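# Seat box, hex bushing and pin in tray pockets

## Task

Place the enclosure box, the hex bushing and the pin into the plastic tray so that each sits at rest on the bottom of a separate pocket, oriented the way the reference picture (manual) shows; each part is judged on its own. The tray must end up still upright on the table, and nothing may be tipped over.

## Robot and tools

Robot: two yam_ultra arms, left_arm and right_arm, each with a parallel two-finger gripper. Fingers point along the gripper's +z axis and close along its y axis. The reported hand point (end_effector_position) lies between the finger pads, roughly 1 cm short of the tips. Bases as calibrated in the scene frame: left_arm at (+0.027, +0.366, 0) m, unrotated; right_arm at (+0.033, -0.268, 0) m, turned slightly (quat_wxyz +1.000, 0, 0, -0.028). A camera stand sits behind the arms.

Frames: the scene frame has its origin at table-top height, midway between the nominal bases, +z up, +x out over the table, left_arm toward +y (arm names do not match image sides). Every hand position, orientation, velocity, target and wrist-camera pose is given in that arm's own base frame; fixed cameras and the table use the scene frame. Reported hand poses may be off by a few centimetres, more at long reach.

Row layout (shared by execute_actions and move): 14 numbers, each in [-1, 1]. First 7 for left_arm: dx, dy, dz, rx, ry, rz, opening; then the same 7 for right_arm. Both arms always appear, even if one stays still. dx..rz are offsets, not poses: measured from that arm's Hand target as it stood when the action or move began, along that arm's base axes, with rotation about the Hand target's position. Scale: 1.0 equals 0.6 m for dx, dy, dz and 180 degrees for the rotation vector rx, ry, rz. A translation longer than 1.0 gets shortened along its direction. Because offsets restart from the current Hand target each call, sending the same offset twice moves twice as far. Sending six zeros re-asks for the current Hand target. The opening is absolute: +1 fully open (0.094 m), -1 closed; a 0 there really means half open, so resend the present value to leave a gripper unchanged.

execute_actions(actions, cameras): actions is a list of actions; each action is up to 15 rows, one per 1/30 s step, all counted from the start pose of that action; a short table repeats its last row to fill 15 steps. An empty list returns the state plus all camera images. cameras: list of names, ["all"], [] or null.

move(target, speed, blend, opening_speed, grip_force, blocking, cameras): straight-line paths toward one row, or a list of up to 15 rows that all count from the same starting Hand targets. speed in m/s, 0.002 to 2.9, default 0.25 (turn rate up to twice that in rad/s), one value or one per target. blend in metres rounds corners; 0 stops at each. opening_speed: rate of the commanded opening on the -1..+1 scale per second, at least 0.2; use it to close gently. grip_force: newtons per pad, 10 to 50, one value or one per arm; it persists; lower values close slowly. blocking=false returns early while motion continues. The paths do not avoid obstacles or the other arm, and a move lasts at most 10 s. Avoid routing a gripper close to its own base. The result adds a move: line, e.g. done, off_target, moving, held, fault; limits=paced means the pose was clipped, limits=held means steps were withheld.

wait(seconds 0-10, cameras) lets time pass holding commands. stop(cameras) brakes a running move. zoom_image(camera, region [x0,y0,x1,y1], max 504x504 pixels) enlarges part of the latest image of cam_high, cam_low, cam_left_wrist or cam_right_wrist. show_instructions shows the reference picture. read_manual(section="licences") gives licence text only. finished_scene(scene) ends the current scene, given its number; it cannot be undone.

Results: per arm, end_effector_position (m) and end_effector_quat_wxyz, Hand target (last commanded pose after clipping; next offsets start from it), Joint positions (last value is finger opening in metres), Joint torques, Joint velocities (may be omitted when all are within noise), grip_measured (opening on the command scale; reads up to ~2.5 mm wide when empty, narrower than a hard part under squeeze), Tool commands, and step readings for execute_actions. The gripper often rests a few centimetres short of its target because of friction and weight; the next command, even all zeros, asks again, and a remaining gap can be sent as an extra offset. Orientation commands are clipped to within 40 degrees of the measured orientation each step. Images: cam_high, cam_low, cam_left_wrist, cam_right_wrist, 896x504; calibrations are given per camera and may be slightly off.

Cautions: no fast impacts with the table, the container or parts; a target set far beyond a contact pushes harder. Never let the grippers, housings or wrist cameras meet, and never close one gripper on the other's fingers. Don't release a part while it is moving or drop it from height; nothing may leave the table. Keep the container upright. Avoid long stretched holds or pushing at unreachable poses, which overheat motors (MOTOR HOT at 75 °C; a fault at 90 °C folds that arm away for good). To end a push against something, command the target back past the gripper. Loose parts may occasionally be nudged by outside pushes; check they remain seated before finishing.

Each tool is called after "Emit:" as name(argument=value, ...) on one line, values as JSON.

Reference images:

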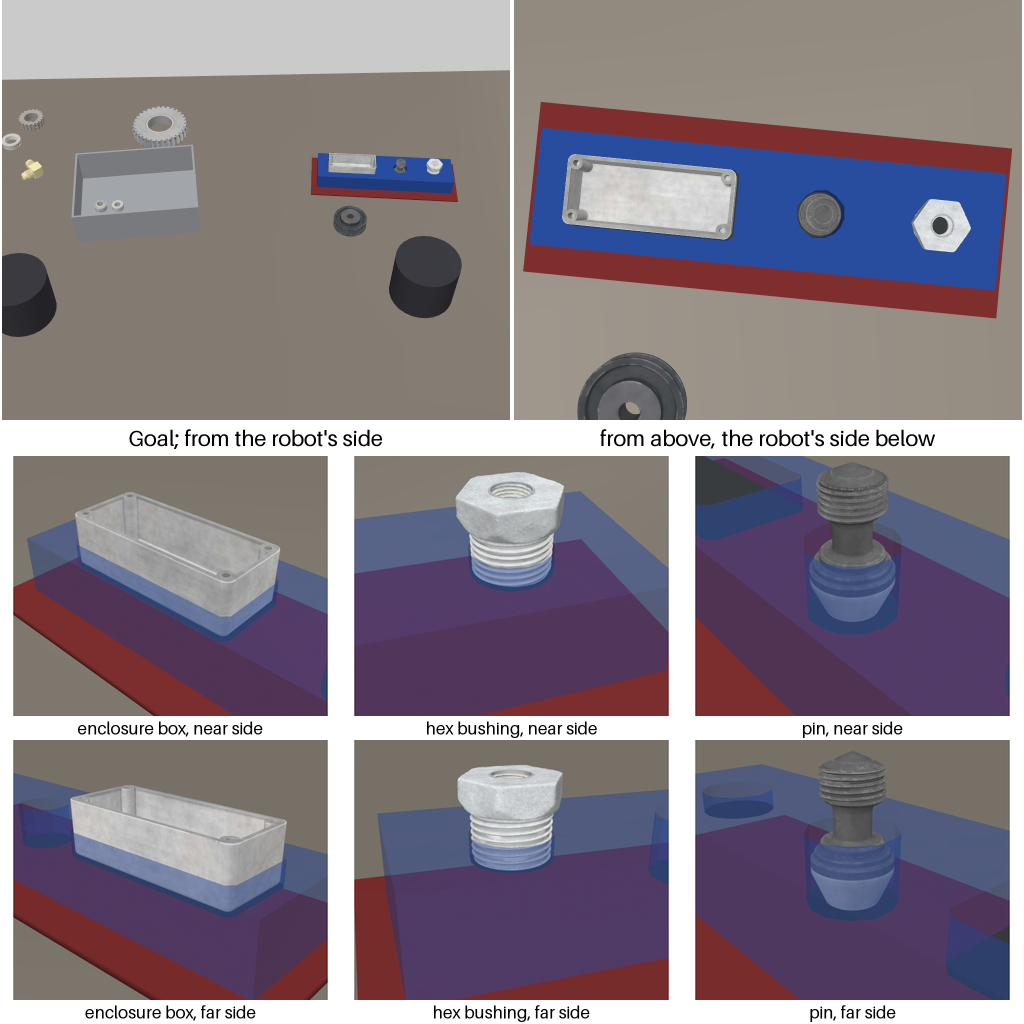

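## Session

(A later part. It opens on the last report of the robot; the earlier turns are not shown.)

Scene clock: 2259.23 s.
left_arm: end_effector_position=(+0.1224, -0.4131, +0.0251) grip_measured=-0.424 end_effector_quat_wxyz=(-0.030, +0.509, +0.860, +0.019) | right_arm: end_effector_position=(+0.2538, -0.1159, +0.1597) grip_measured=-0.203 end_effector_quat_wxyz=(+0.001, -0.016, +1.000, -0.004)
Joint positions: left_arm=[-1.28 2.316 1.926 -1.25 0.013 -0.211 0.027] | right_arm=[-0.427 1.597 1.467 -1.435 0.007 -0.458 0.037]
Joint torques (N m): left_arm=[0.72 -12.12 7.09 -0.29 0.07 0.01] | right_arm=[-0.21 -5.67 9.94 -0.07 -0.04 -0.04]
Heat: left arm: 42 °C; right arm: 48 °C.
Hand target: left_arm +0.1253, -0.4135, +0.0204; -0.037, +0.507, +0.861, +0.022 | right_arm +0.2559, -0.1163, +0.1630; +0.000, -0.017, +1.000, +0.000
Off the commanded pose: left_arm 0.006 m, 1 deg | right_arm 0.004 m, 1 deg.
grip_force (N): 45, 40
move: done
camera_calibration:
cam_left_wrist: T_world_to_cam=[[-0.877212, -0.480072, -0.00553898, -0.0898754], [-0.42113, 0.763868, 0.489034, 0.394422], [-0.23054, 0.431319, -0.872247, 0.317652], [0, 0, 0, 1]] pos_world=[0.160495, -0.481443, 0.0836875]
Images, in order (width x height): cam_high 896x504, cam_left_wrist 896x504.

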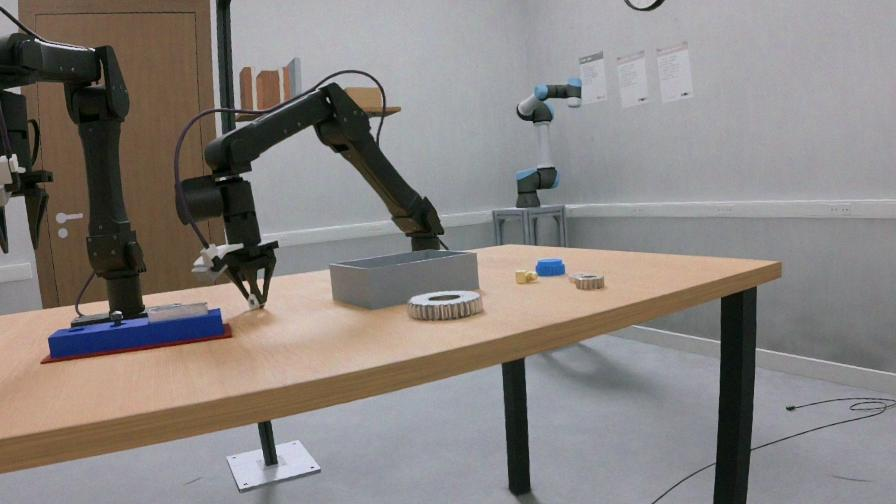

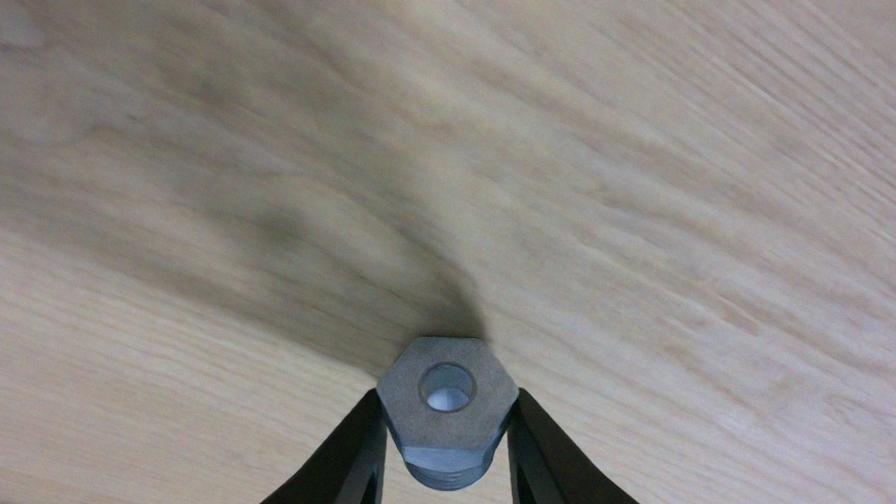

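Emit:
move(target=[[0,0,0,0,0,0,-0.2, 0,0,0,0,0,0,-0.2],[-0.004,0.0075,0,0,0,0,-0.2, 0,0,0,0,0,0,-0.2]], speed=0.04)

Scene clock: 2270.87 s.
left_arm: end_effector_position=(+0.1224, -0.4131, +0.0251) grip_measured=-0.202 end_effector_quat_wxyz=(-0.030, +0.509, +0.860, +0.019) | right_arm: end_effector_position=(+0.2538, -0.1159, +0.1597) grip_measured=-0.203 end_effector_quat_wxyz=(+0.001, -0.016, +1.000, -0.004)
Joint positions: left_arm=[-1.28 2.316 1.926 -1.25 0.013 -0.21 0.038] | right_arm=[-0.427 1.597 1.467 -1.435 0.007 -0.458 0.037]
Joint torques (N m): left_arm=[0.5 -14.02 4.31 -0.12 0.07 -0.02] | right_arm=[-0.23 -5.74 9.91 -0.07 -0.04 -0.07]
Heat: left arm: 41 °C; right arm: 48 °C.
Hand target: left_arm +0.1229, -0.4090, +0.0204; -0.037, +0.507, +0.861, +0.022 | right_arm +0.2559, -0.1163, +0.1630; +0.000, -0.017, +1.000, +0.000
Off the commanded pose: left_arm 0.006 m, 1 deg | right_arm 0.004 m, 1 deg.
grip_force (N): 45, 40
move: done

Emit:
move(target=[-0.0035,0.0065,0,0,0,0,-0.2, 0,0,0,0,0,0,-0.2], speed=0.04)

Scene clock: 2273.87 s.
left_arm: end_effector_position=(+0.1195, -0.4036, +0.0173) grip_measured=-0.202 end_effector_quat_wxyz=(-0.042, +0.509, +0.859, +0.030) | right_arm: end_effector_position=(+0.2538, -0.1159, +0.1597) grip_measured=-0.203 end_effector_quat_wxyz=(+0.001, -0.016, +1.000, -0.004)
Joint positions: left_arm=[-1.28 2.316 1.892 -1.25 0.013 -0.21 0.038] | right_arm=[-0.427 1.597 1.467 -1.435 0.007 -0.458 0.037]
Joint torques (N m): left_arm=[0.34 -15.75 4.4 -0.06 0.08 -0.04] | right_arm=[-0.14 -5.7 9.84 -0.04 -0.06 -0.06]
Heat: left arm: 42 °C; right arm: 48 °C.
Hand target: left_arm +0.1208, -0.4051, +0.0204; -0.037, +0.507, +0.861, +0.022 | right_arm +0.2559, -0.1163, +0.1630; +0.000, -0.017, +1.000, +0.000
Off the commanded pose: left_arm 0.004 m, 1 deg | right_arm 0.004 m, 1 deg.
grip_force (N): 45, 40
move: done

Emit:
move(target=[0.0063,-0.0098,-0.004,0,0,0,-0.2, 0,0,0,0,0,0,-0.2], speed=0.04)

Scene clock: 2289.33 s.
left_arm: end_effector_position=(+0.1203, -0.4062, +0.0193) grip_measured=-0.202 end_effector_quat_wxyz=(-0.039, +0.509, +0.860, +0.027) | right_arm: end_effector_position=(+0.2538, -0.1159, +0.1597) grip_measured=-0.203 end_effector_quat_wxyz=(+0.001, -0.016, +1.000, -0.004)
Joint positions: left_arm=[-1.28 2.316 1.9 -1.249 0.013 -0.21 0.038] | right_arm=[-0.427 1.597 1.467 -1.435 0.007 -0.458 0.037]
Joint torques (N m): left_arm=[0.72 -12.9 6.98 -0.16 0.08 0.01] | right_arm=[-0.2 -5.81 9.92 -0.05 -0.05 -0.04]
Heat: left arm: 43 °C; right arm: 48 °C.
Hand target: left_arm +0.1246, -0.4110, +0.0180; -0.037, +0.507, +0.861, +0.022 | right_arm +0.2559, -0.1163, +0.1630; +0.000, -0.017, +1.000, +0.000
Off the commanded pose: left_arm 0.007 m, 1 deg | right_arm 0.004 m, 1 deg.
grip_force (N): 45, 40
move: done

Emit:
move(target=[0.002,-0.006,0.0055,0,0,0,-0.2, 0,0,0,0,0,0,-0.2], speed=0.04)

Scene clock: 2292.63 s.
left_arm: end_effector_position=(+0.1228, -0.4145, +0.0264) grip_measured=-0.202 end_effector_quat_wxyz=(-0.029, +0.509, +0.860, +0.018) | right_arm: end_effector_position=(+0.2538, -0.1159, +0.1597) grip_measured=-0.203 end_effector_quat_wxyz=(+0.001, -0.016, +1.000, -0.004)
Joint positions: left_arm=[-1.28 2.32 1.938 -1.257 0.013 -0.21 0.038] | right_arm=[-0.427 1.597 1.467 -1.435 0.007 -0.458 0.037]
Joint torques (N m): left_arm=[0.73 -12.15 7.08 -0.29 0.08 0.01] | right_arm=[-0.23 -5.72 9.92 -0.04 -0.04 -0.04]
Heat: left arm: 43 °C; right arm: 48 °C.
Hand target: left_arm +0.1258, -0.4146, +0.0214; -0.037, +0.507, +0.861, +0.022 | right_arm +0.2559, -0.1163, +0.1630; +0.000, -0.017, +1.000, +0.000
Off the commanded pose: left_arm 0.006 m, 1 deg | right_arm 0.004 m, 1 deg.
grip_force (N): 45, 40
move: done

Emit:
move(target=[[-0.0242,0.0427,0.0045,0,0,0,-0.2, 0,0,0,0,0,0,-0.2],[-0.0018,0.006,-0.006,0,0,0,-0.2, 0,0,0,0,0,0,-0.2]], speed=0.08)

Scene clock: 2305.60 s.
left_arm: end_effector_position=(+0.1210, -0.4107, +0.0216) grip_measured=-0.202 end_effector_quat_wxyz=(-0.032, +0.509, +0.860, +0.018) | right_arm: end_effector_position=(+0.2538, -0.1159, +0.1597) grip_measured=-0.203 end_effector_quat_wxyz=(+0.001, -0.016, +1.000, -0.004)
Joint positions: left_arm=[-1.28 2.308 1.898 -1.231 0.016 -0.211 0.038] | right_arm=[-0.427 1.597 1.467 -1.435 0.007 -0.458 0.037]
Joint torques (N m): left_arm=[0.73 -12.19 7.15 -0.28 0.04 0.02] | right_arm=[-0.2 -5.78 9.84 -0.03 -0.03 -0.02]
Heat: left arm: 41 °C; right arm: 48 °C.
Hand target: left_arm +0.1247, -0.4110, +0.0178; -0.037, +0.507, +0.861, +0.022 | right_arm +0.2559, -0.1163, +0.1630; +0.000, -0.017, +1.000, +0.000
Off the commanded pose: left_arm 0.005 m, 1 deg | right_arm 0.004 m, 1 deg.
grip_force (N): 45, 40
move: done

Emit:
move(target=[0,0,0,0,0,0,-0.9, 0,0,0,0,0,0,-0.2], speed=0.05, opening_speed=0.6, cameras=["cam_left_wrist","cam_high"])

Emit:
zoom_image(camera="cam_high", region=[220, 260, 300, 320])

Scene clock: 2312.30 s.
left_arm: end_effector_position=(+0.1208, -0.4099, +0.0220) grip_measured=-0.899 end_effector_quat_wxyz=(-0.033, +0.509, +0.860, +0.019) | right_arm: end_effector_position=(+0.2538, -0.1159, +0.1597) grip_measured=-0.203 end_effector_quat_wxyz=(+0.001, -0.016, +1.000, -0.004)
Joint positions: left_arm=[-1.28 2.308 1.899 -1.236 0.016 -0.211 0.005] | right_arm=[-0.427 1.597 1.467 -1.435 0.007 -0.458 0.037]
Joint torques (N m): left_arm=[0.75 -12.18 7.04 -0.25 0.04 0.01] | right_arm=[-0.21 -5.68 9.94 -0.06 -0.04 -0.04]
Heat: left arm: 41 °C; right arm: 48 °C.
Hand target: left_arm +0.1247, -0.4110, +0.0178; -0.037, +0.507, +0.861, +0.022 | right_arm +0.2559, -0.1163, +0.1630; +0.000, -0.017, +1.000, +0.000
Off the commanded pose: left_arm 0.006 m, 1 deg | right_arm 0.004 m, 1 deg.
grip_force (N): 45, 40
move: done
camera_calibration:
cam_left_wrist: T_world_to_cam=[[-0.877312, -0.479909, -0.00329492, -0.0897741], [-0.418718, 0.762058, 0.493906, 0.391653], [-0.234519, 0.434689, -0.869509, 0.314911], [0, 0, 0, 1]] pos_world=[0.159085, -0.478435, 0.0800825]
Images, in order (width x height): cam_high 896x504, cam_left_wrist 896x504.

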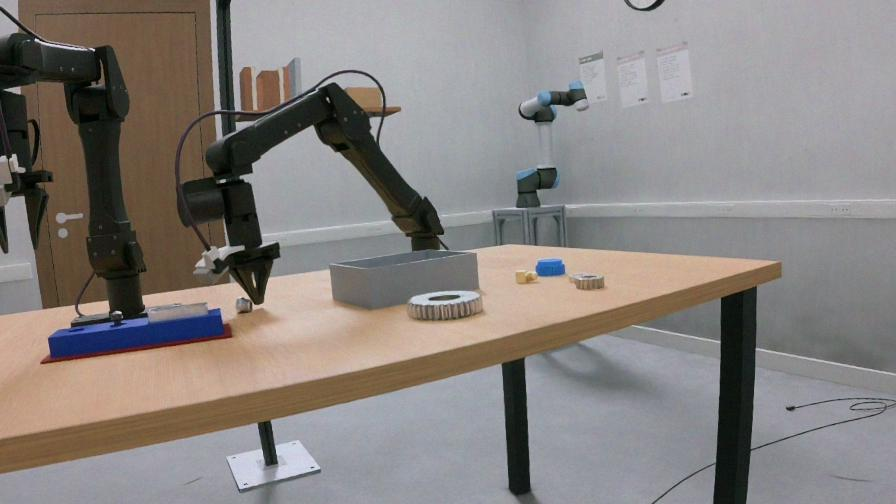

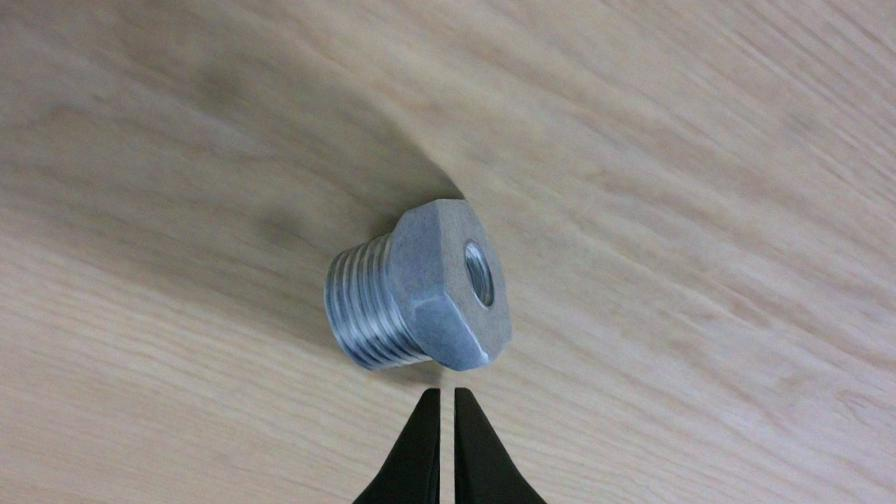

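Scaled by 6.300 from the camera's 896x504 image, which has a finer 1280x720 frame.

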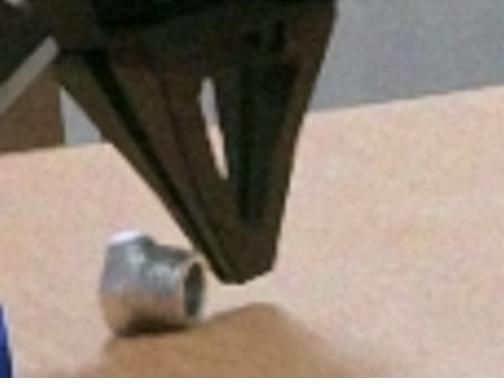

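Emit:
move(target=[[0,0,0.1167,0,0,0,-0.9, 0,0,0,0,0,0,-0.2],[0.0422,-0.0375,0.137,-0.0292,0.0055,-0.4385,-0.2, 0,0,0,0,0,0,-0.2]], speed=0.25, blend=0.02, cameras=["all"])

Scene clock: 2389.37 s.
left_arm: end_effector_position=(+0.1474, -0.4348, +0.1061) grip_measured=-0.202 end_effector_quat_wxyz=(+0.012, +0.940, +0.341, +0.002) | right_arm: end_effector_position=(+0.2538, -0.1159, +0.1597) grip_measured=-0.203 end_effector_quat_wxyz=(+0.001, -0.016, +1.000, -0.004)
Joint positions: left_arm=[-1.248 2.355 2.319 -1.511 -0.005 1.197 0.038] | right_arm=[-0.427 1.597 1.467 -1.435 0.007 -0.458 0.037]
Joint torques (N m): left_arm=[0.7 -12.31 7.2 -0.16 0.06 0.03] | right_arm=[-0.28 -5.71 9.87 -0.02 -0.05 -0.05]
Heat: left arm: 41 °C; right arm: 48 °C.
Hand target: left_arm +0.1499, -0.4336, +0.0999; +0.000, +0.940, +0.342, +0.000 | right_arm +0.2559, -0.1163, +0.1630; +0.000, -0.017, +1.000, +0.000
Off the commanded pose: left_arm 0.007 m, 1 deg | right_arm 0.004 m, 1 deg.
grip_force (N): 45, 40
move: done
camera_calibration:
cam_left_wrist: T_world_to_cam=[[-0.640274, 0.767668, -0.0271178, 0.43195], [0.688454, 0.589148, 0.423008, 0.149444], [0.340706, 0.252172, -0.90572, 0.244848], [0, 0, 0, 1]] pos_world=[0.0902595, -0.481382, 0.170261]
cam_right_wrist: T_world_to_cam=[[0.0187983, -0.999806, -0.0057961, -0.118705], [-0.907335, -0.0194942, 0.419957, 0.197324], [-0.419989, -0.00263546, -0.907526, 0.339243], [0, 0, 0, 1]] pos_world=[0.323749, -0.113941, 0.224316]

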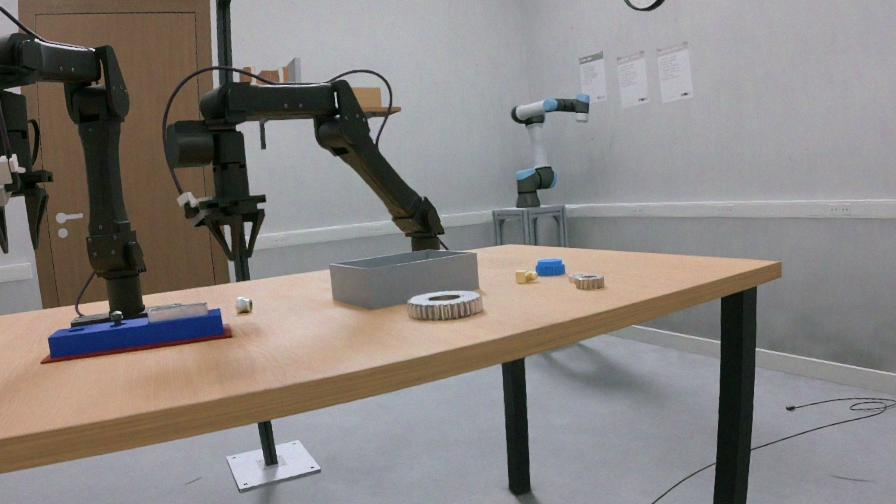

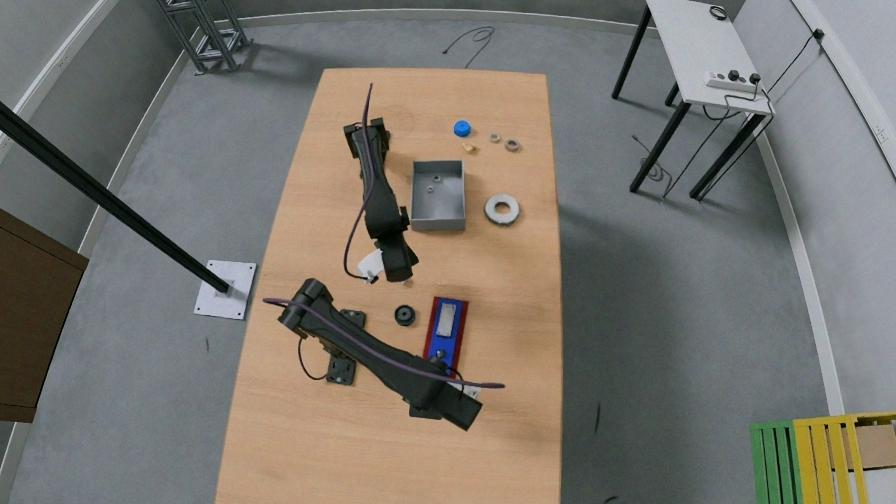

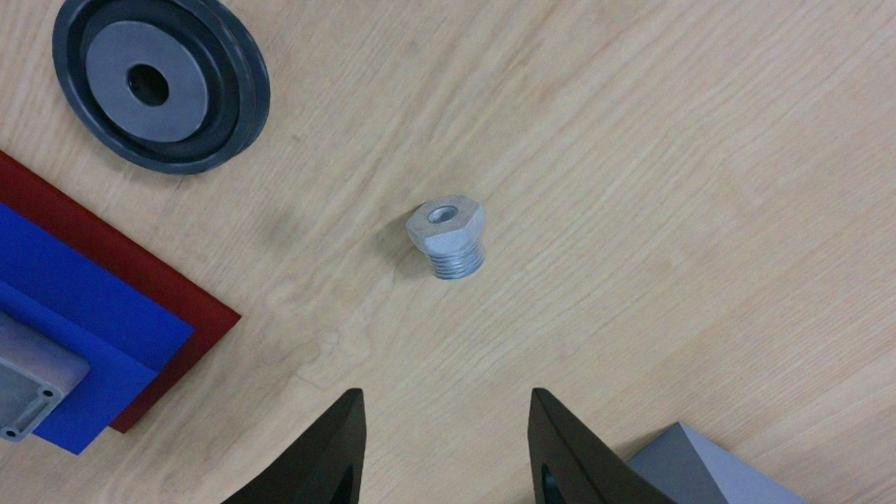

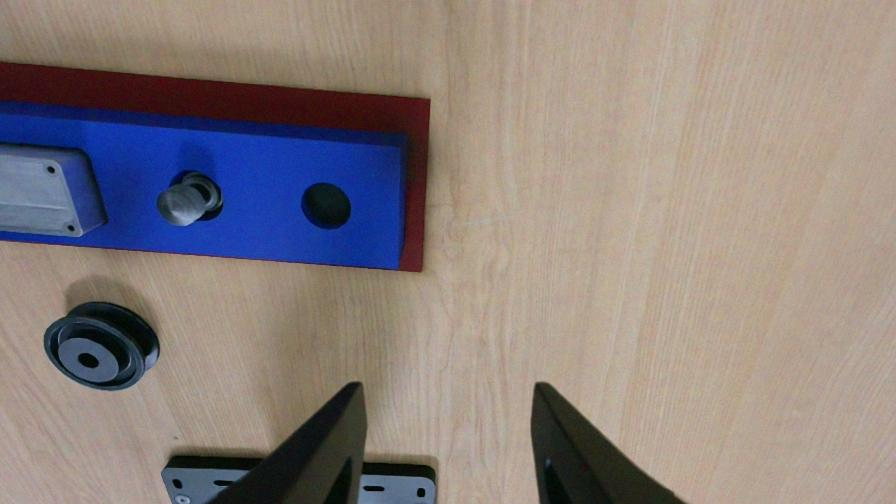

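Emit:
zoom_image(camera="cam_left_wrist", region=[380, 180, 520, 300])

Scaled by 3.600 from the camera's 896x504 image, which has a finer 1280x720 frame.

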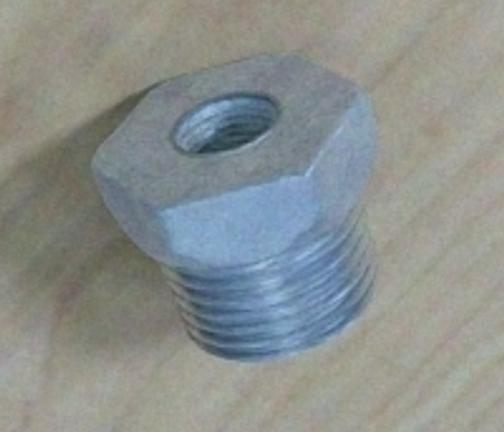

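Emit:
move(target=[0.0007,0.0027,-0.105,0,0,0.075,-0.2, 0,0,0,0,0,0,-0.2], speed=0.15, cameras=["cam_left_wrist"])

Scene clock: 2432.77 s.
left_arm: end_effector_position=(+0.1470, -0.4335, +0.0395) grip_measured=-0.202 end_effector_quat_wxyz=(+0.000, +0.896, +0.443, +0.003) | right_arm: end_effector_position=(+0.2538, -0.1159, +0.1597) grip_measured=-0.203 end_effector_quat_wxyz=(+0.001, -0.016, +1.000, -0.004)
Joint positions: left_arm=[-1.248 2.355 2.054 -1.271 -0.005 0.975 0.038] | right_arm=[-0.427 1.597 1.467 -1.435 0.007 -0.458 0.037]
Joint torques (N m): left_arm=[0.88 -15.01 4.53 0.12 0.06 -0.1] | right_arm=[-0.29 -5.76 9.87 -0.07 -0.03 -0.05]
Heat: left arm: 42 °C; right arm: 49 °C.
Hand target: left_arm +0.1503, -0.4318, +0.0369; +0.000, +0.893, +0.450, +0.000 | right_arm +0.2559, -0.1163, +0.1630; +0.000, -0.017, +1.000, +0.000
Off the commanded pose: left_arm 0.005 m, 1 deg | right_arm 0.004 m, 1 deg.
grip_force (N): 45, 40
move: done
camera_calibration:
cam_left_wrist: T_world_to_cam=[[-0.794029, 0.607856, -0.00547515, 0.381356], [0.546632, 0.717936, 0.431, 0.253466], [0.265917, 0.339234, -0.902335, 0.232961], [0, 0, 0, 1]] pos_world=[0.102306, -0.49281, 0.103053]
Images, in order (width x height): cam_left_wrist 896x504.

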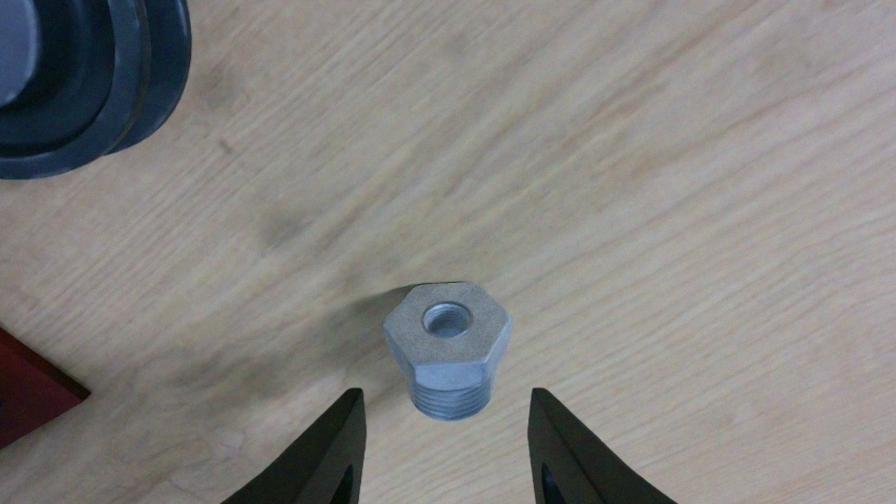

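Emit:
move(target=[0,0,-0.032,0,0,0,-0.2, 0,0,0,0,0,0,-0.2], speed=0.06, cameras=["cam_left_wrist"])

Scene clock: 2443.23 s.
left_arm: end_effector_position=(+0.1472, -0.4343, +0.0244) grip_measured=-0.202 end_effector_quat_wxyz=(+0.004, +0.896, +0.444, +0.002) | right_arm: end_effector_position=(+0.2538, -0.1159, +0.1597) grip_measured=-0.203 end_effector_quat_wxyz=(+0.001, -0.016, +1.000, -0.004)
Joint positions: left_arm=[-1.248 2.355 1.993 -1.201 -0.005 0.974 0.038] | right_arm=[-0.427 1.597 1.467 -1.435 0.007 -0.458 0.037]
Joint torques (N m): left_arm=[0.87 -14.13 4.57 0.12 0.06 -0.08] | right_arm=[-0.25 -5.76 9.84 -0.07 -0.05 -0.06]
Heat: left arm: 43 °C; right arm: 49 °C.
Hand target: left_arm +0.1503, -0.4319, +0.0178; +0.000, +0.893, +0.450, +0.000 | right_arm +0.2559, -0.1163, +0.1630; +0.000, -0.017, +1.000, +0.000
Off the commanded pose: left_arm 0.008 m, 1 deg | right_arm 0.004 m, 1 deg.
grip_force (N): 45, 40
move: done
camera_calibration:
cam_left_wrist: T_world_to_cam=[[-0.79422, 0.60749, -0.0130767, 0.382062], [0.54513, 0.721868, 0.42631, 0.26252], [0.268418, 0.331455, -0.904483, 0.215788], [0, 0, 0, 1]] pos_world=[0.102413, -0.493128, 0.0882578]
Images, in order (width x height): cam_left_wrist 896x504.

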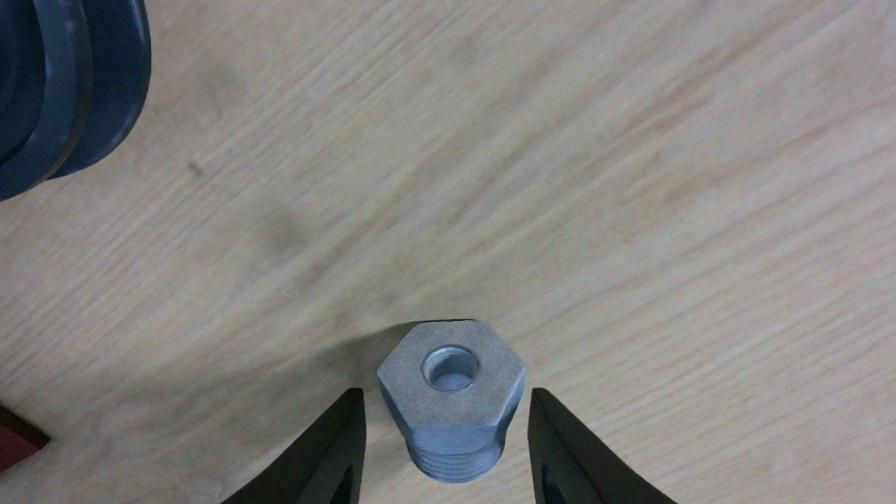

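Emit:
move(target=[-0.023,-0.0223,0.0045,0,0,0,-0.2, 0,0,0,0,0,0,-0.2], speed=0.05, cameras=["cam_left_wrist"])

Scene clock: 2501.03 s.
left_arm: end_effector_position=(+0.1400, -0.4445, +0.0267) grip_measured=-0.201 end_effector_quat_wxyz=(+0.011, +0.893, +0.450, +0.001) | right_arm: end_effector_position=(+0.2538, -0.1159, +0.1597) grip_measured=-0.203 end_effector_quat_wxyz=(+0.001, -0.016, +1.000, -0.004)
Joint positions: left_arm=[-1.27 2.374 2.035 -1.211 -0.005 0.937 0.038] | right_arm=[-0.427 1.597 1.467 -1.435 0.007 -0.458 0.037]
Joint torques (N m): left_arm=[-0.49 -12.59 7.31 -0.14 0.06 -0.09] | right_arm=[-0.24 -5.85 9.99 -0.06 -0.05 -0.03]
Heat: left arm: 45 °C; right arm: 49 °C.
Hand target: left_arm +0.1366, -0.4453, +0.0204; +0.000, +0.893, +0.450, +0.000 | right_arm +0.2559, -0.1163, +0.1630; +0.000, -0.017, +1.000, +0.000
Off the commanded pose: left_arm 0.007 m, 1 deg | right_arm 0.004 m, 1 deg.
grip_force (N): 45, 40
move: done
camera_calibration:
cam_left_wrist: T_world_to_cam=[[-0.80332, 0.595072, -0.023774, 0.378571], [0.532504, 0.735585, 0.418753, 0.280913], [0.266676, 0.323733, -0.907789, 0.220095], [0, 0, 0, 1]] pos_world=[0.0958328, -0.503165, 0.0911664]
Images, in order (width x height): cam_left_wrist 896x504.

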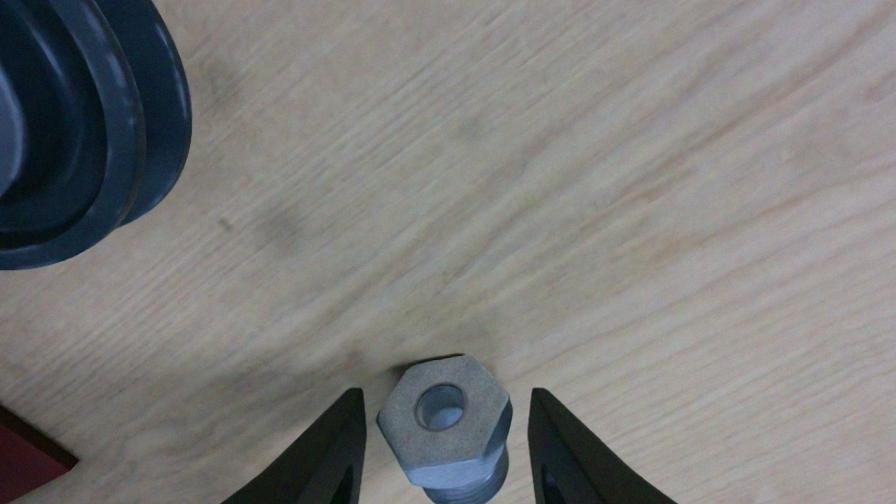

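Emit:
move(target=[[0,0,0,0,0,0.056,-0.2, 0,0,0,0,0,0,-0.2],[0,0,0,0,0,0.056,-0.8, 0,0,0,0,0,0,-0.2]], speed=0.1, opening_speed=0.4, cameras=["cam_left_wrist","cam_high"])

Emit:
zoom_image(camera="cam_high", region=[210, 260, 290, 320])

Scene clock: 2517.37 s.
left_arm: end_effector_position=(+0.1399, -0.4442, +0.0267) grip_measured=-0.407 end_effector_quat_wxyz=(+0.010, +0.850, +0.527, +0.000) | right_arm: end_effector_position=(+0.2538, -0.1159, +0.1597) grip_measured=-0.203 end_effector_quat_wxyz=(+0.001, -0.016, +1.000, -0.004)
Joint positions: left_arm=[-1.27 2.374 2.035 -1.212 -0.005 0.761 0.028] | right_arm=[-0.427 1.597 1.467 -1.435 0.007 -0.458 0.037]
Joint torques (N m): left_arm=[-0.49 -12.59 7.3 -0.14 0.07 -0.08] | right_arm=[-0.23 -5.79 9.84 -0.06 -0.02 -0.04]
Heat: left arm: 46 °C; right arm: 49 °C.
Hand target: left_arm +0.1365, -0.4453, +0.0204; +0.000, +0.850, +0.527, +0.000 | right_arm +0.2559, -0.1163, +0.1630; +0.000, -0.017, +1.000, +0.000
Off the commanded pose: left_arm 0.007 m, 1 deg | right_arm 0.004 m, 1 deg.
grip_force (N): 45, 40
move: done
camera_calibration:
cam_left_wrist: T_world_to_cam=[[-0.895126, 0.445321, -0.0209599, 0.324512], [0.397056, 0.817725, 0.41674, 0.336212], [0.202722, 0.364713, -0.908784, 0.247122], [0, 0, 0, 1]] pos_world=[0.106887, -0.50957, 0.091269]
Images, in order (width x height): cam_high 896x504, cam_left_wrist 896x504.

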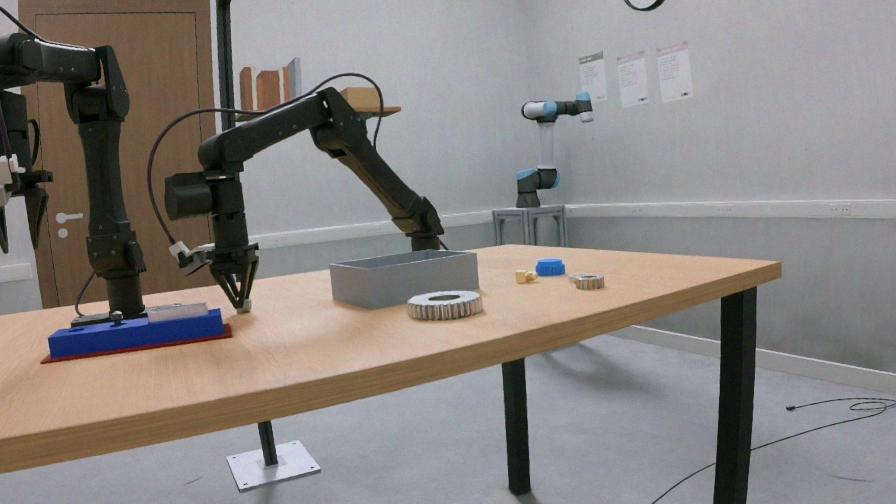

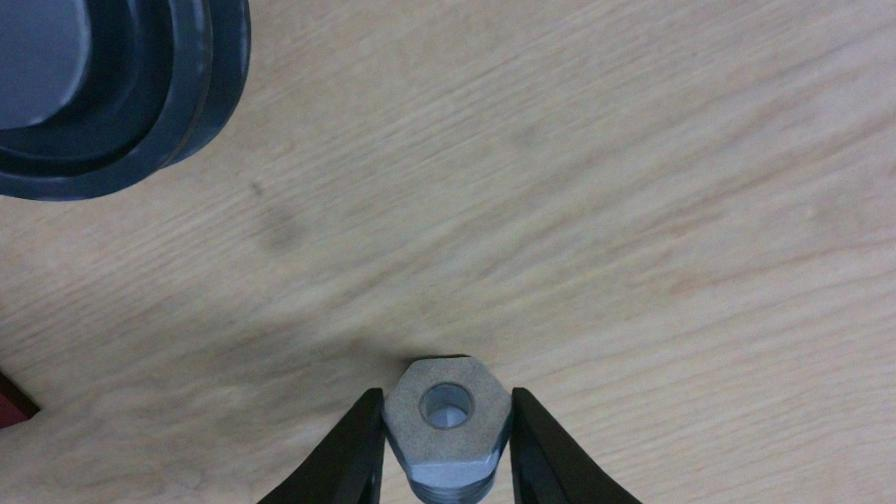

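Scaled by 6.300 from the camera's 896x504 image, which has a finer 1280x720 frame.

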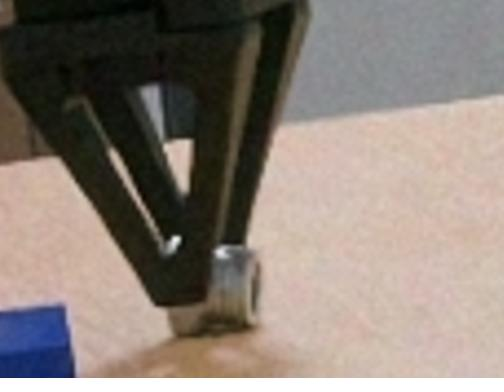

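Emit:
move(target=[[0,0,0.12,0,0,0,-0.8, 0,0,0,0,0,0,-0.2],[-0.0025,0.0422,0.166,-0.408,0.03,0.2127,-0.8, 0,0,0,0,0,0,-0.2]], speed=0.15, blend=0.02, cameras=["cam_left_wrist","cam_high"])

Emit:
zoom_image(camera="cam_high", region=[200, 180, 320, 280])

Scene clock: 2540.30 s.
left_arm: end_effector_position=(+0.1374, -0.4200, +0.1230) grip_measured=-0.407 end_effector_quat_wxyz=(+0.474, +0.477, +0.655, -0.344) | right_arm: end_effector_position=(+0.2538, -0.1159, +0.1597) grip_measured=-0.203 end_effector_quat_wxyz=(+0.001, -0.016, +1.000, -0.004)
Joint positions: left_arm=[-1.257 1.601 0.562 0.719 0.001 0.001 0.028] | right_arm=[-0.427 1.597 1.467 -1.435 0.007 -0.458 0.037]
Joint torques (N m): left_arm=[-0.73 -6.15 4.53 2.19 -0.05 -0.07] | right_arm=[-0.24 -5.75 9.83 -0.05 -0.03 -0.04]
Heat: left arm: 46 °C; right arm: 49 °C.
Hand target: left_arm +0.1351, -0.4199, +0.1201; +0.476, +0.476, +0.654, -0.346 | right_arm +0.2559, -0.1163, +0.1630; +0.000, -0.017, +1.000, +0.000
Off the commanded pose: left_arm 0.004 m, 0 deg | right_arm 0.004 m, 1 deg.
grip_force (N): 45, 40
move: done
camera_calibration:
cam_left_wrist: T_world_to_cam=[[-0.950457, -0.310838, -0.00323306, 0.00141481], [-0.211984, 0.655725, -0.724629, 0.433337], [0.227362, -0.688043, -0.689132, -0.146175], [0, 0, 0, 1]] pos_world=[0.12644, -0.384285, 0.213279]
Images, in order (width x height): cam_high 896x504, cam_left_wrist 896x504.

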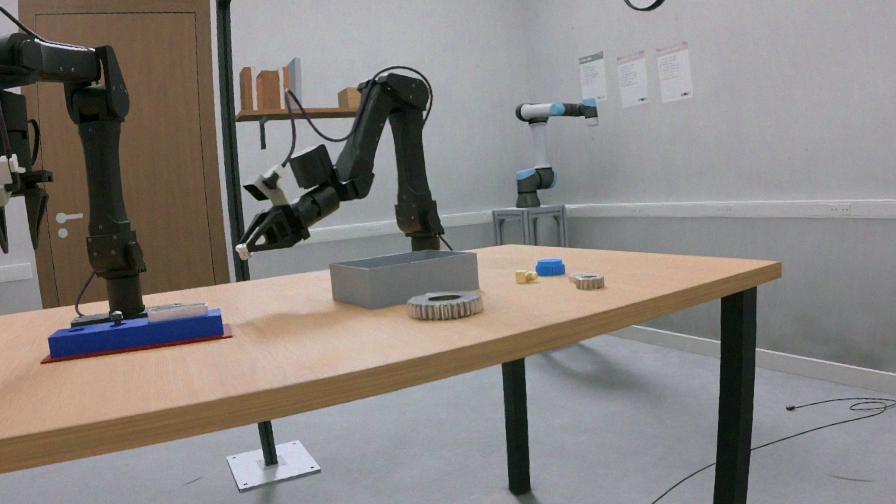

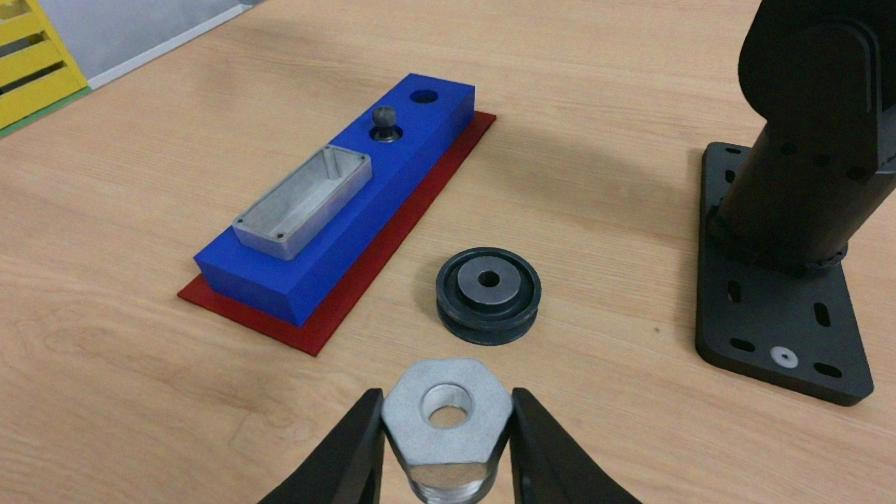

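Scaled by 4.200 from the camera's 896x504 image, which has a finer 1280x720 frame.

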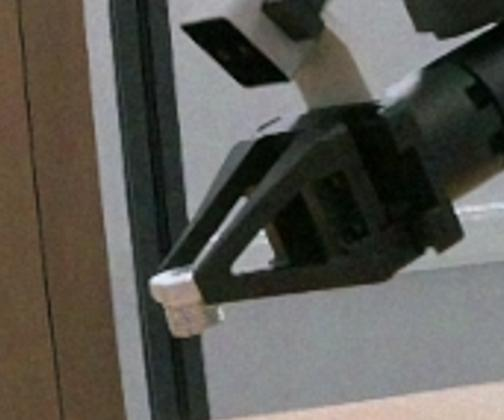

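Emit:
move(target=[[0,0,-0.1168,0,0,0,-0.8, 0,0,0,0,0,0,-0.2],[0,0,-0.157,0,0,0,-0.8, 0,0,0,0,0,0,-0.2]], speed=[0.15,0.04], blend=0.01, cameras=["cam_left_wrist","cam_high"])

Emit:
zoom_image(camera="cam_high", region=[210, 260, 310, 330])

Scene clock: 2550.33 s.
left_arm: end_effector_position=(+0.1384, -0.4211, +0.0325) grip_measured=-0.407 end_effector_quat_wxyz=(+0.480, +0.473, +0.652, -0.347) | right_arm: end_effector_position=(+0.2538, -0.1159, +0.1597) grip_measured=-0.203 end_effector_quat_wxyz=(+0.001, -0.016, +1.000, -0.004)
Joint positions: left_arm=[-1.257 2.056 0.489 1.263 -0.002 0 0.028] | right_arm=[-0.427 1.597 1.467 -1.435 0.007 -0.458 0.037]
Joint torques (N m): left_arm=[-0.75 -7.16 2.8 2.01 -0.03 -0.06] | right_arm=[-0.14 -5.74 9.99 -0.04 -0.05 -0.04]
Heat: left arm: 44 °C; right arm: 49 °C.
Hand target: left_arm +0.1351, -0.4200, +0.0259; +0.476, +0.476, +0.654, -0.346 | right_arm +0.2559, -0.1163, +0.1630; +0.000, -0.017, +1.000, +0.000
Off the commanded pose: left_arm 0.008 m, 1 deg | right_arm 0.004 m, 1 deg.
grip_force (N): 45, 40
move: done
camera_calibration:
cam_left_wrist: T_world_to_cam=[[-0.949346, -0.314214, -0.00352762, 0.000200696], [-0.210323, 0.643718, -0.735793, 0.363777], [0.233467, -0.69778, -0.677197, -0.214782], [0, 0, 0, 1]] pos_world=[0.126846, -0.383977, 0.122216]
Images, in order (width x height): cam_high 896x504, cam_left_wrist 896x504.

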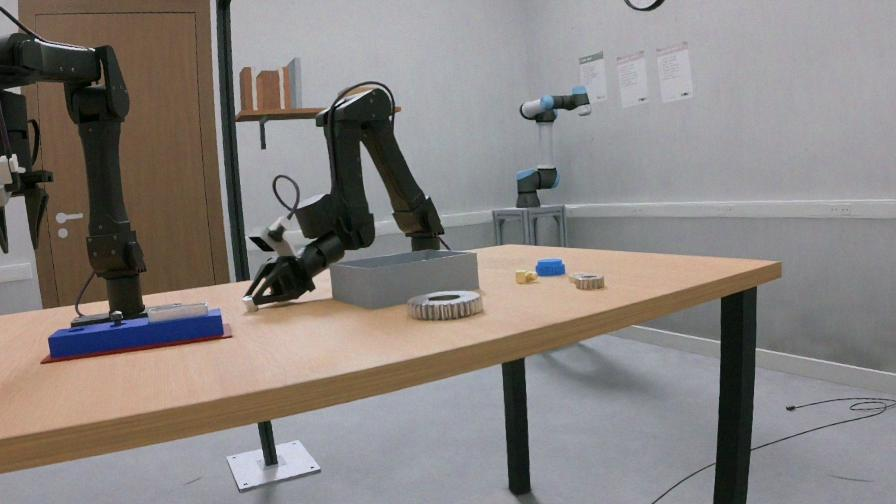

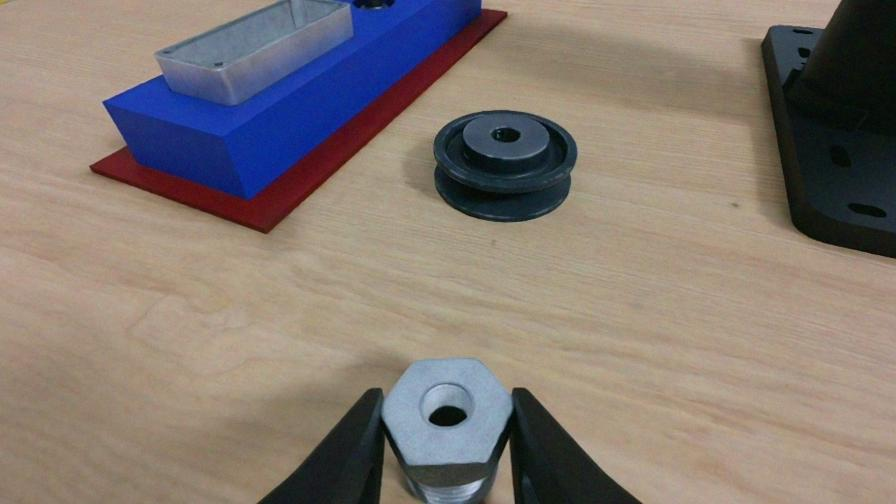

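Scaled by 5.040 from the camera's 896x504 image, which has a finer 1280x720 frame.

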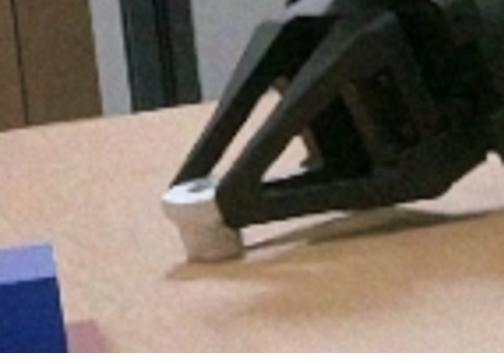

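Emit:
move(target=[0,0,-0.0083,0,0,0,-0.8, 0,0,0,0,0,0,-0.2], speed=0.03, cameras=["cam_high"])

Emit:
zoom_image(camera="cam_high", region=[210, 260, 310, 330])

Scene clock: 2555.47 s.
left_arm: end_effector_position=(+0.1387, -0.4219, +0.0320) grip_measured=-0.407 end_effector_quat_wxyz=(+0.485, +0.470, +0.649, -0.351) | right_arm: end_effector_position=(+0.2538, -0.1159, +0.1597) grip_measured=-0.203 end_effector_quat_wxyz=(+0.001, -0.016, +1.000, -0.004)
Joint positions: left_arm=[-1.257 2.08 0.489 1.303 -0.003 0 0.028] | right_arm=[-0.427 1.597 1.467 -1.435 0.007 -0.458 0.037]
Joint torques (N m): left_arm=[-0.75 -6.89 2.77 1.86 -0.03 -0.06] | right_arm=[-0.23 -5.78 9.91 -0.03 -0.03 -0.03]
Heat: left arm: 43 °C; right arm: 49 °C.
Hand target: left_arm +0.1351, -0.4199, +0.0209; +0.476, +0.476, +0.654, -0.346 | right_arm +0.2559, -0.1163, +0.1630; +0.000, -0.017, +1.000, +0.000
Off the commanded pose: left_arm 0.012 m, 2 deg | right_arm 0.004 m, 1 deg.
grip_force (N): 45, 40
move: off_target (left_arm)
Images, in order (width x height): cam_high 896x504.

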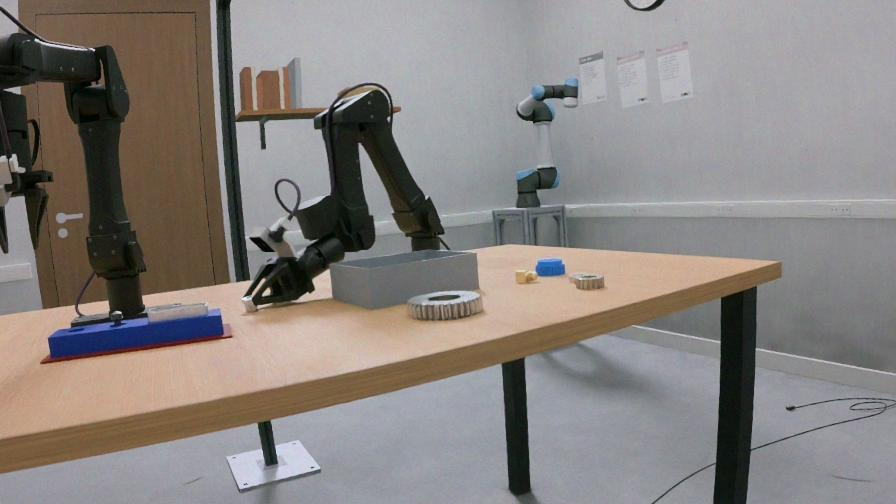

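Scaled by 5.040 from the camera's 896x504 image, which has a finer 1280x720 frame.

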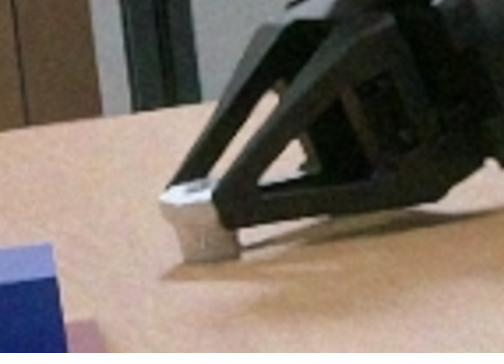

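Emit:
move(target=[[0,0,0.007,0,0,0,-0.25, 0,0,0,0,0,0,-0.2],[0,0,0.007,0,0,0,-0.1, 0,0,0,0,0,0,-0.2],[-0.03,0.0905,0.05,0,0,0,-0.1, 0,0,0,0,0,0,-0.2],[-0.03,0.14,0.25,0,0,0,-0.1, 0,0,0,0,0,0,-0.2]], speed=[0.05,0.05,0.07,0.2], opening_speed=0.3, cameras=["cam_left_wrist","cam_high"])

Emit:
zoom_image(camera="cam_high", region=[210, 260, 310, 330])

Scene clock: 2574.03 s.
left_arm: end_effector_position=(+0.1136, -0.3320, +0.1603) grip_measured=-0.101 end_effector_quat_wxyz=(+0.469, +0.477, +0.659, -0.343) | right_arm: end_effector_position=(+0.2538, -0.1159, +0.1597) grip_measured=-0.203 end_effector_quat_wxyz=(+0.001, -0.016, +1.000, -0.004)
Joint positions: left_arm=[-1.23 1.028 0.366 0.332 0.027 0.005 0.042] | right_arm=[-0.427 1.597 1.467 -1.435 0.007 -0.458 0.037]
Joint torques (N m): left_arm=[0.73 -2.32 8.81 1.7 0.09 0.03] | right_arm=[-0.2 -5.74 9.95 -0.04 -0.03 -0.04]
Heat: left arm: 40 °C; right arm: 49 °C.
Hand target: left_arm +0.1170, -0.3360, +0.1708; +0.476, +0.476, +0.654, -0.346 | right_arm +0.2559, -0.1163, +0.1630; +0.000, -0.017, +1.000, +0.000
Off the commanded pose: left_arm 0.012 m, 1 deg | right_arm 0.004 m, 1 deg.
grip_force (N): 45, 40
move: off_target (left_arm)
camera_calibration:
cam_left_wrist: T_world_to_cam=[[-0.95029, -0.311363, 0.00161897, 0.00532964], [-0.217885, 0.66126, -0.717817, 0.398972], [0.222431, -0.682487, -0.69623, -0.0510233], [0, 0, 0, 1]] pos_world=[0.103344, -0.296988, 0.250857]
Images, in order (width x height): cam_high 896x504, cam_left_wrist 896x504.

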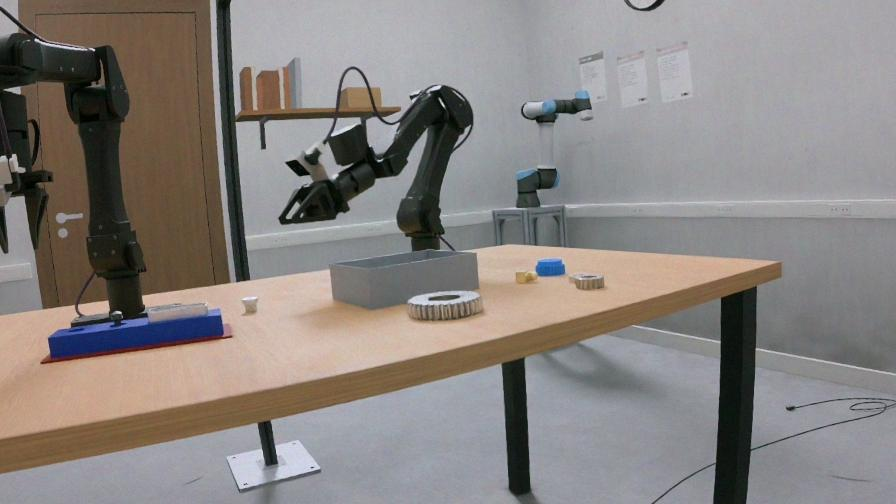

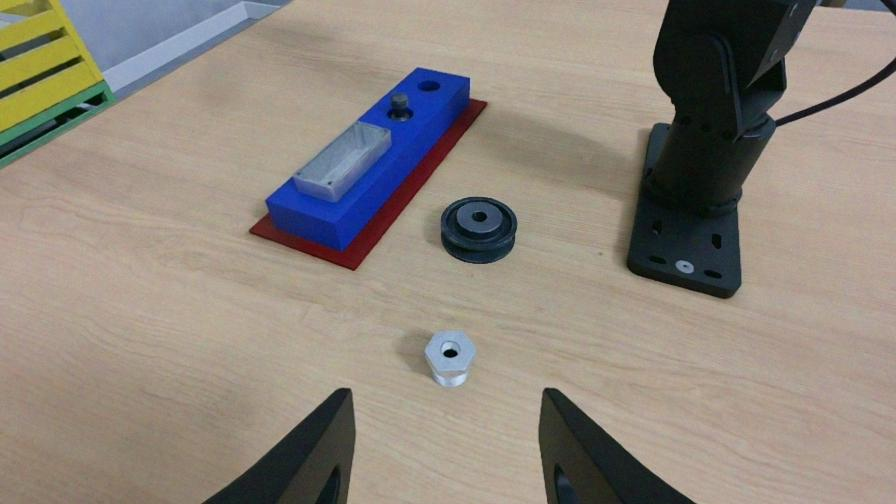

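Scaled by 5.040 from the camera's 896x504 image, which has a finer 1280x720 frame.

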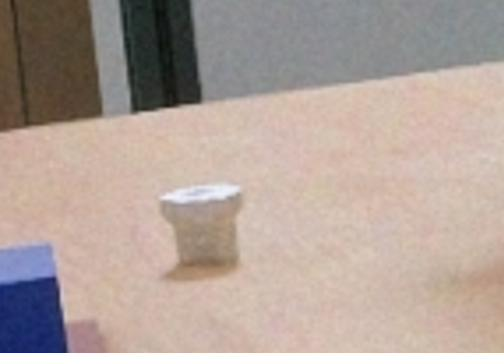

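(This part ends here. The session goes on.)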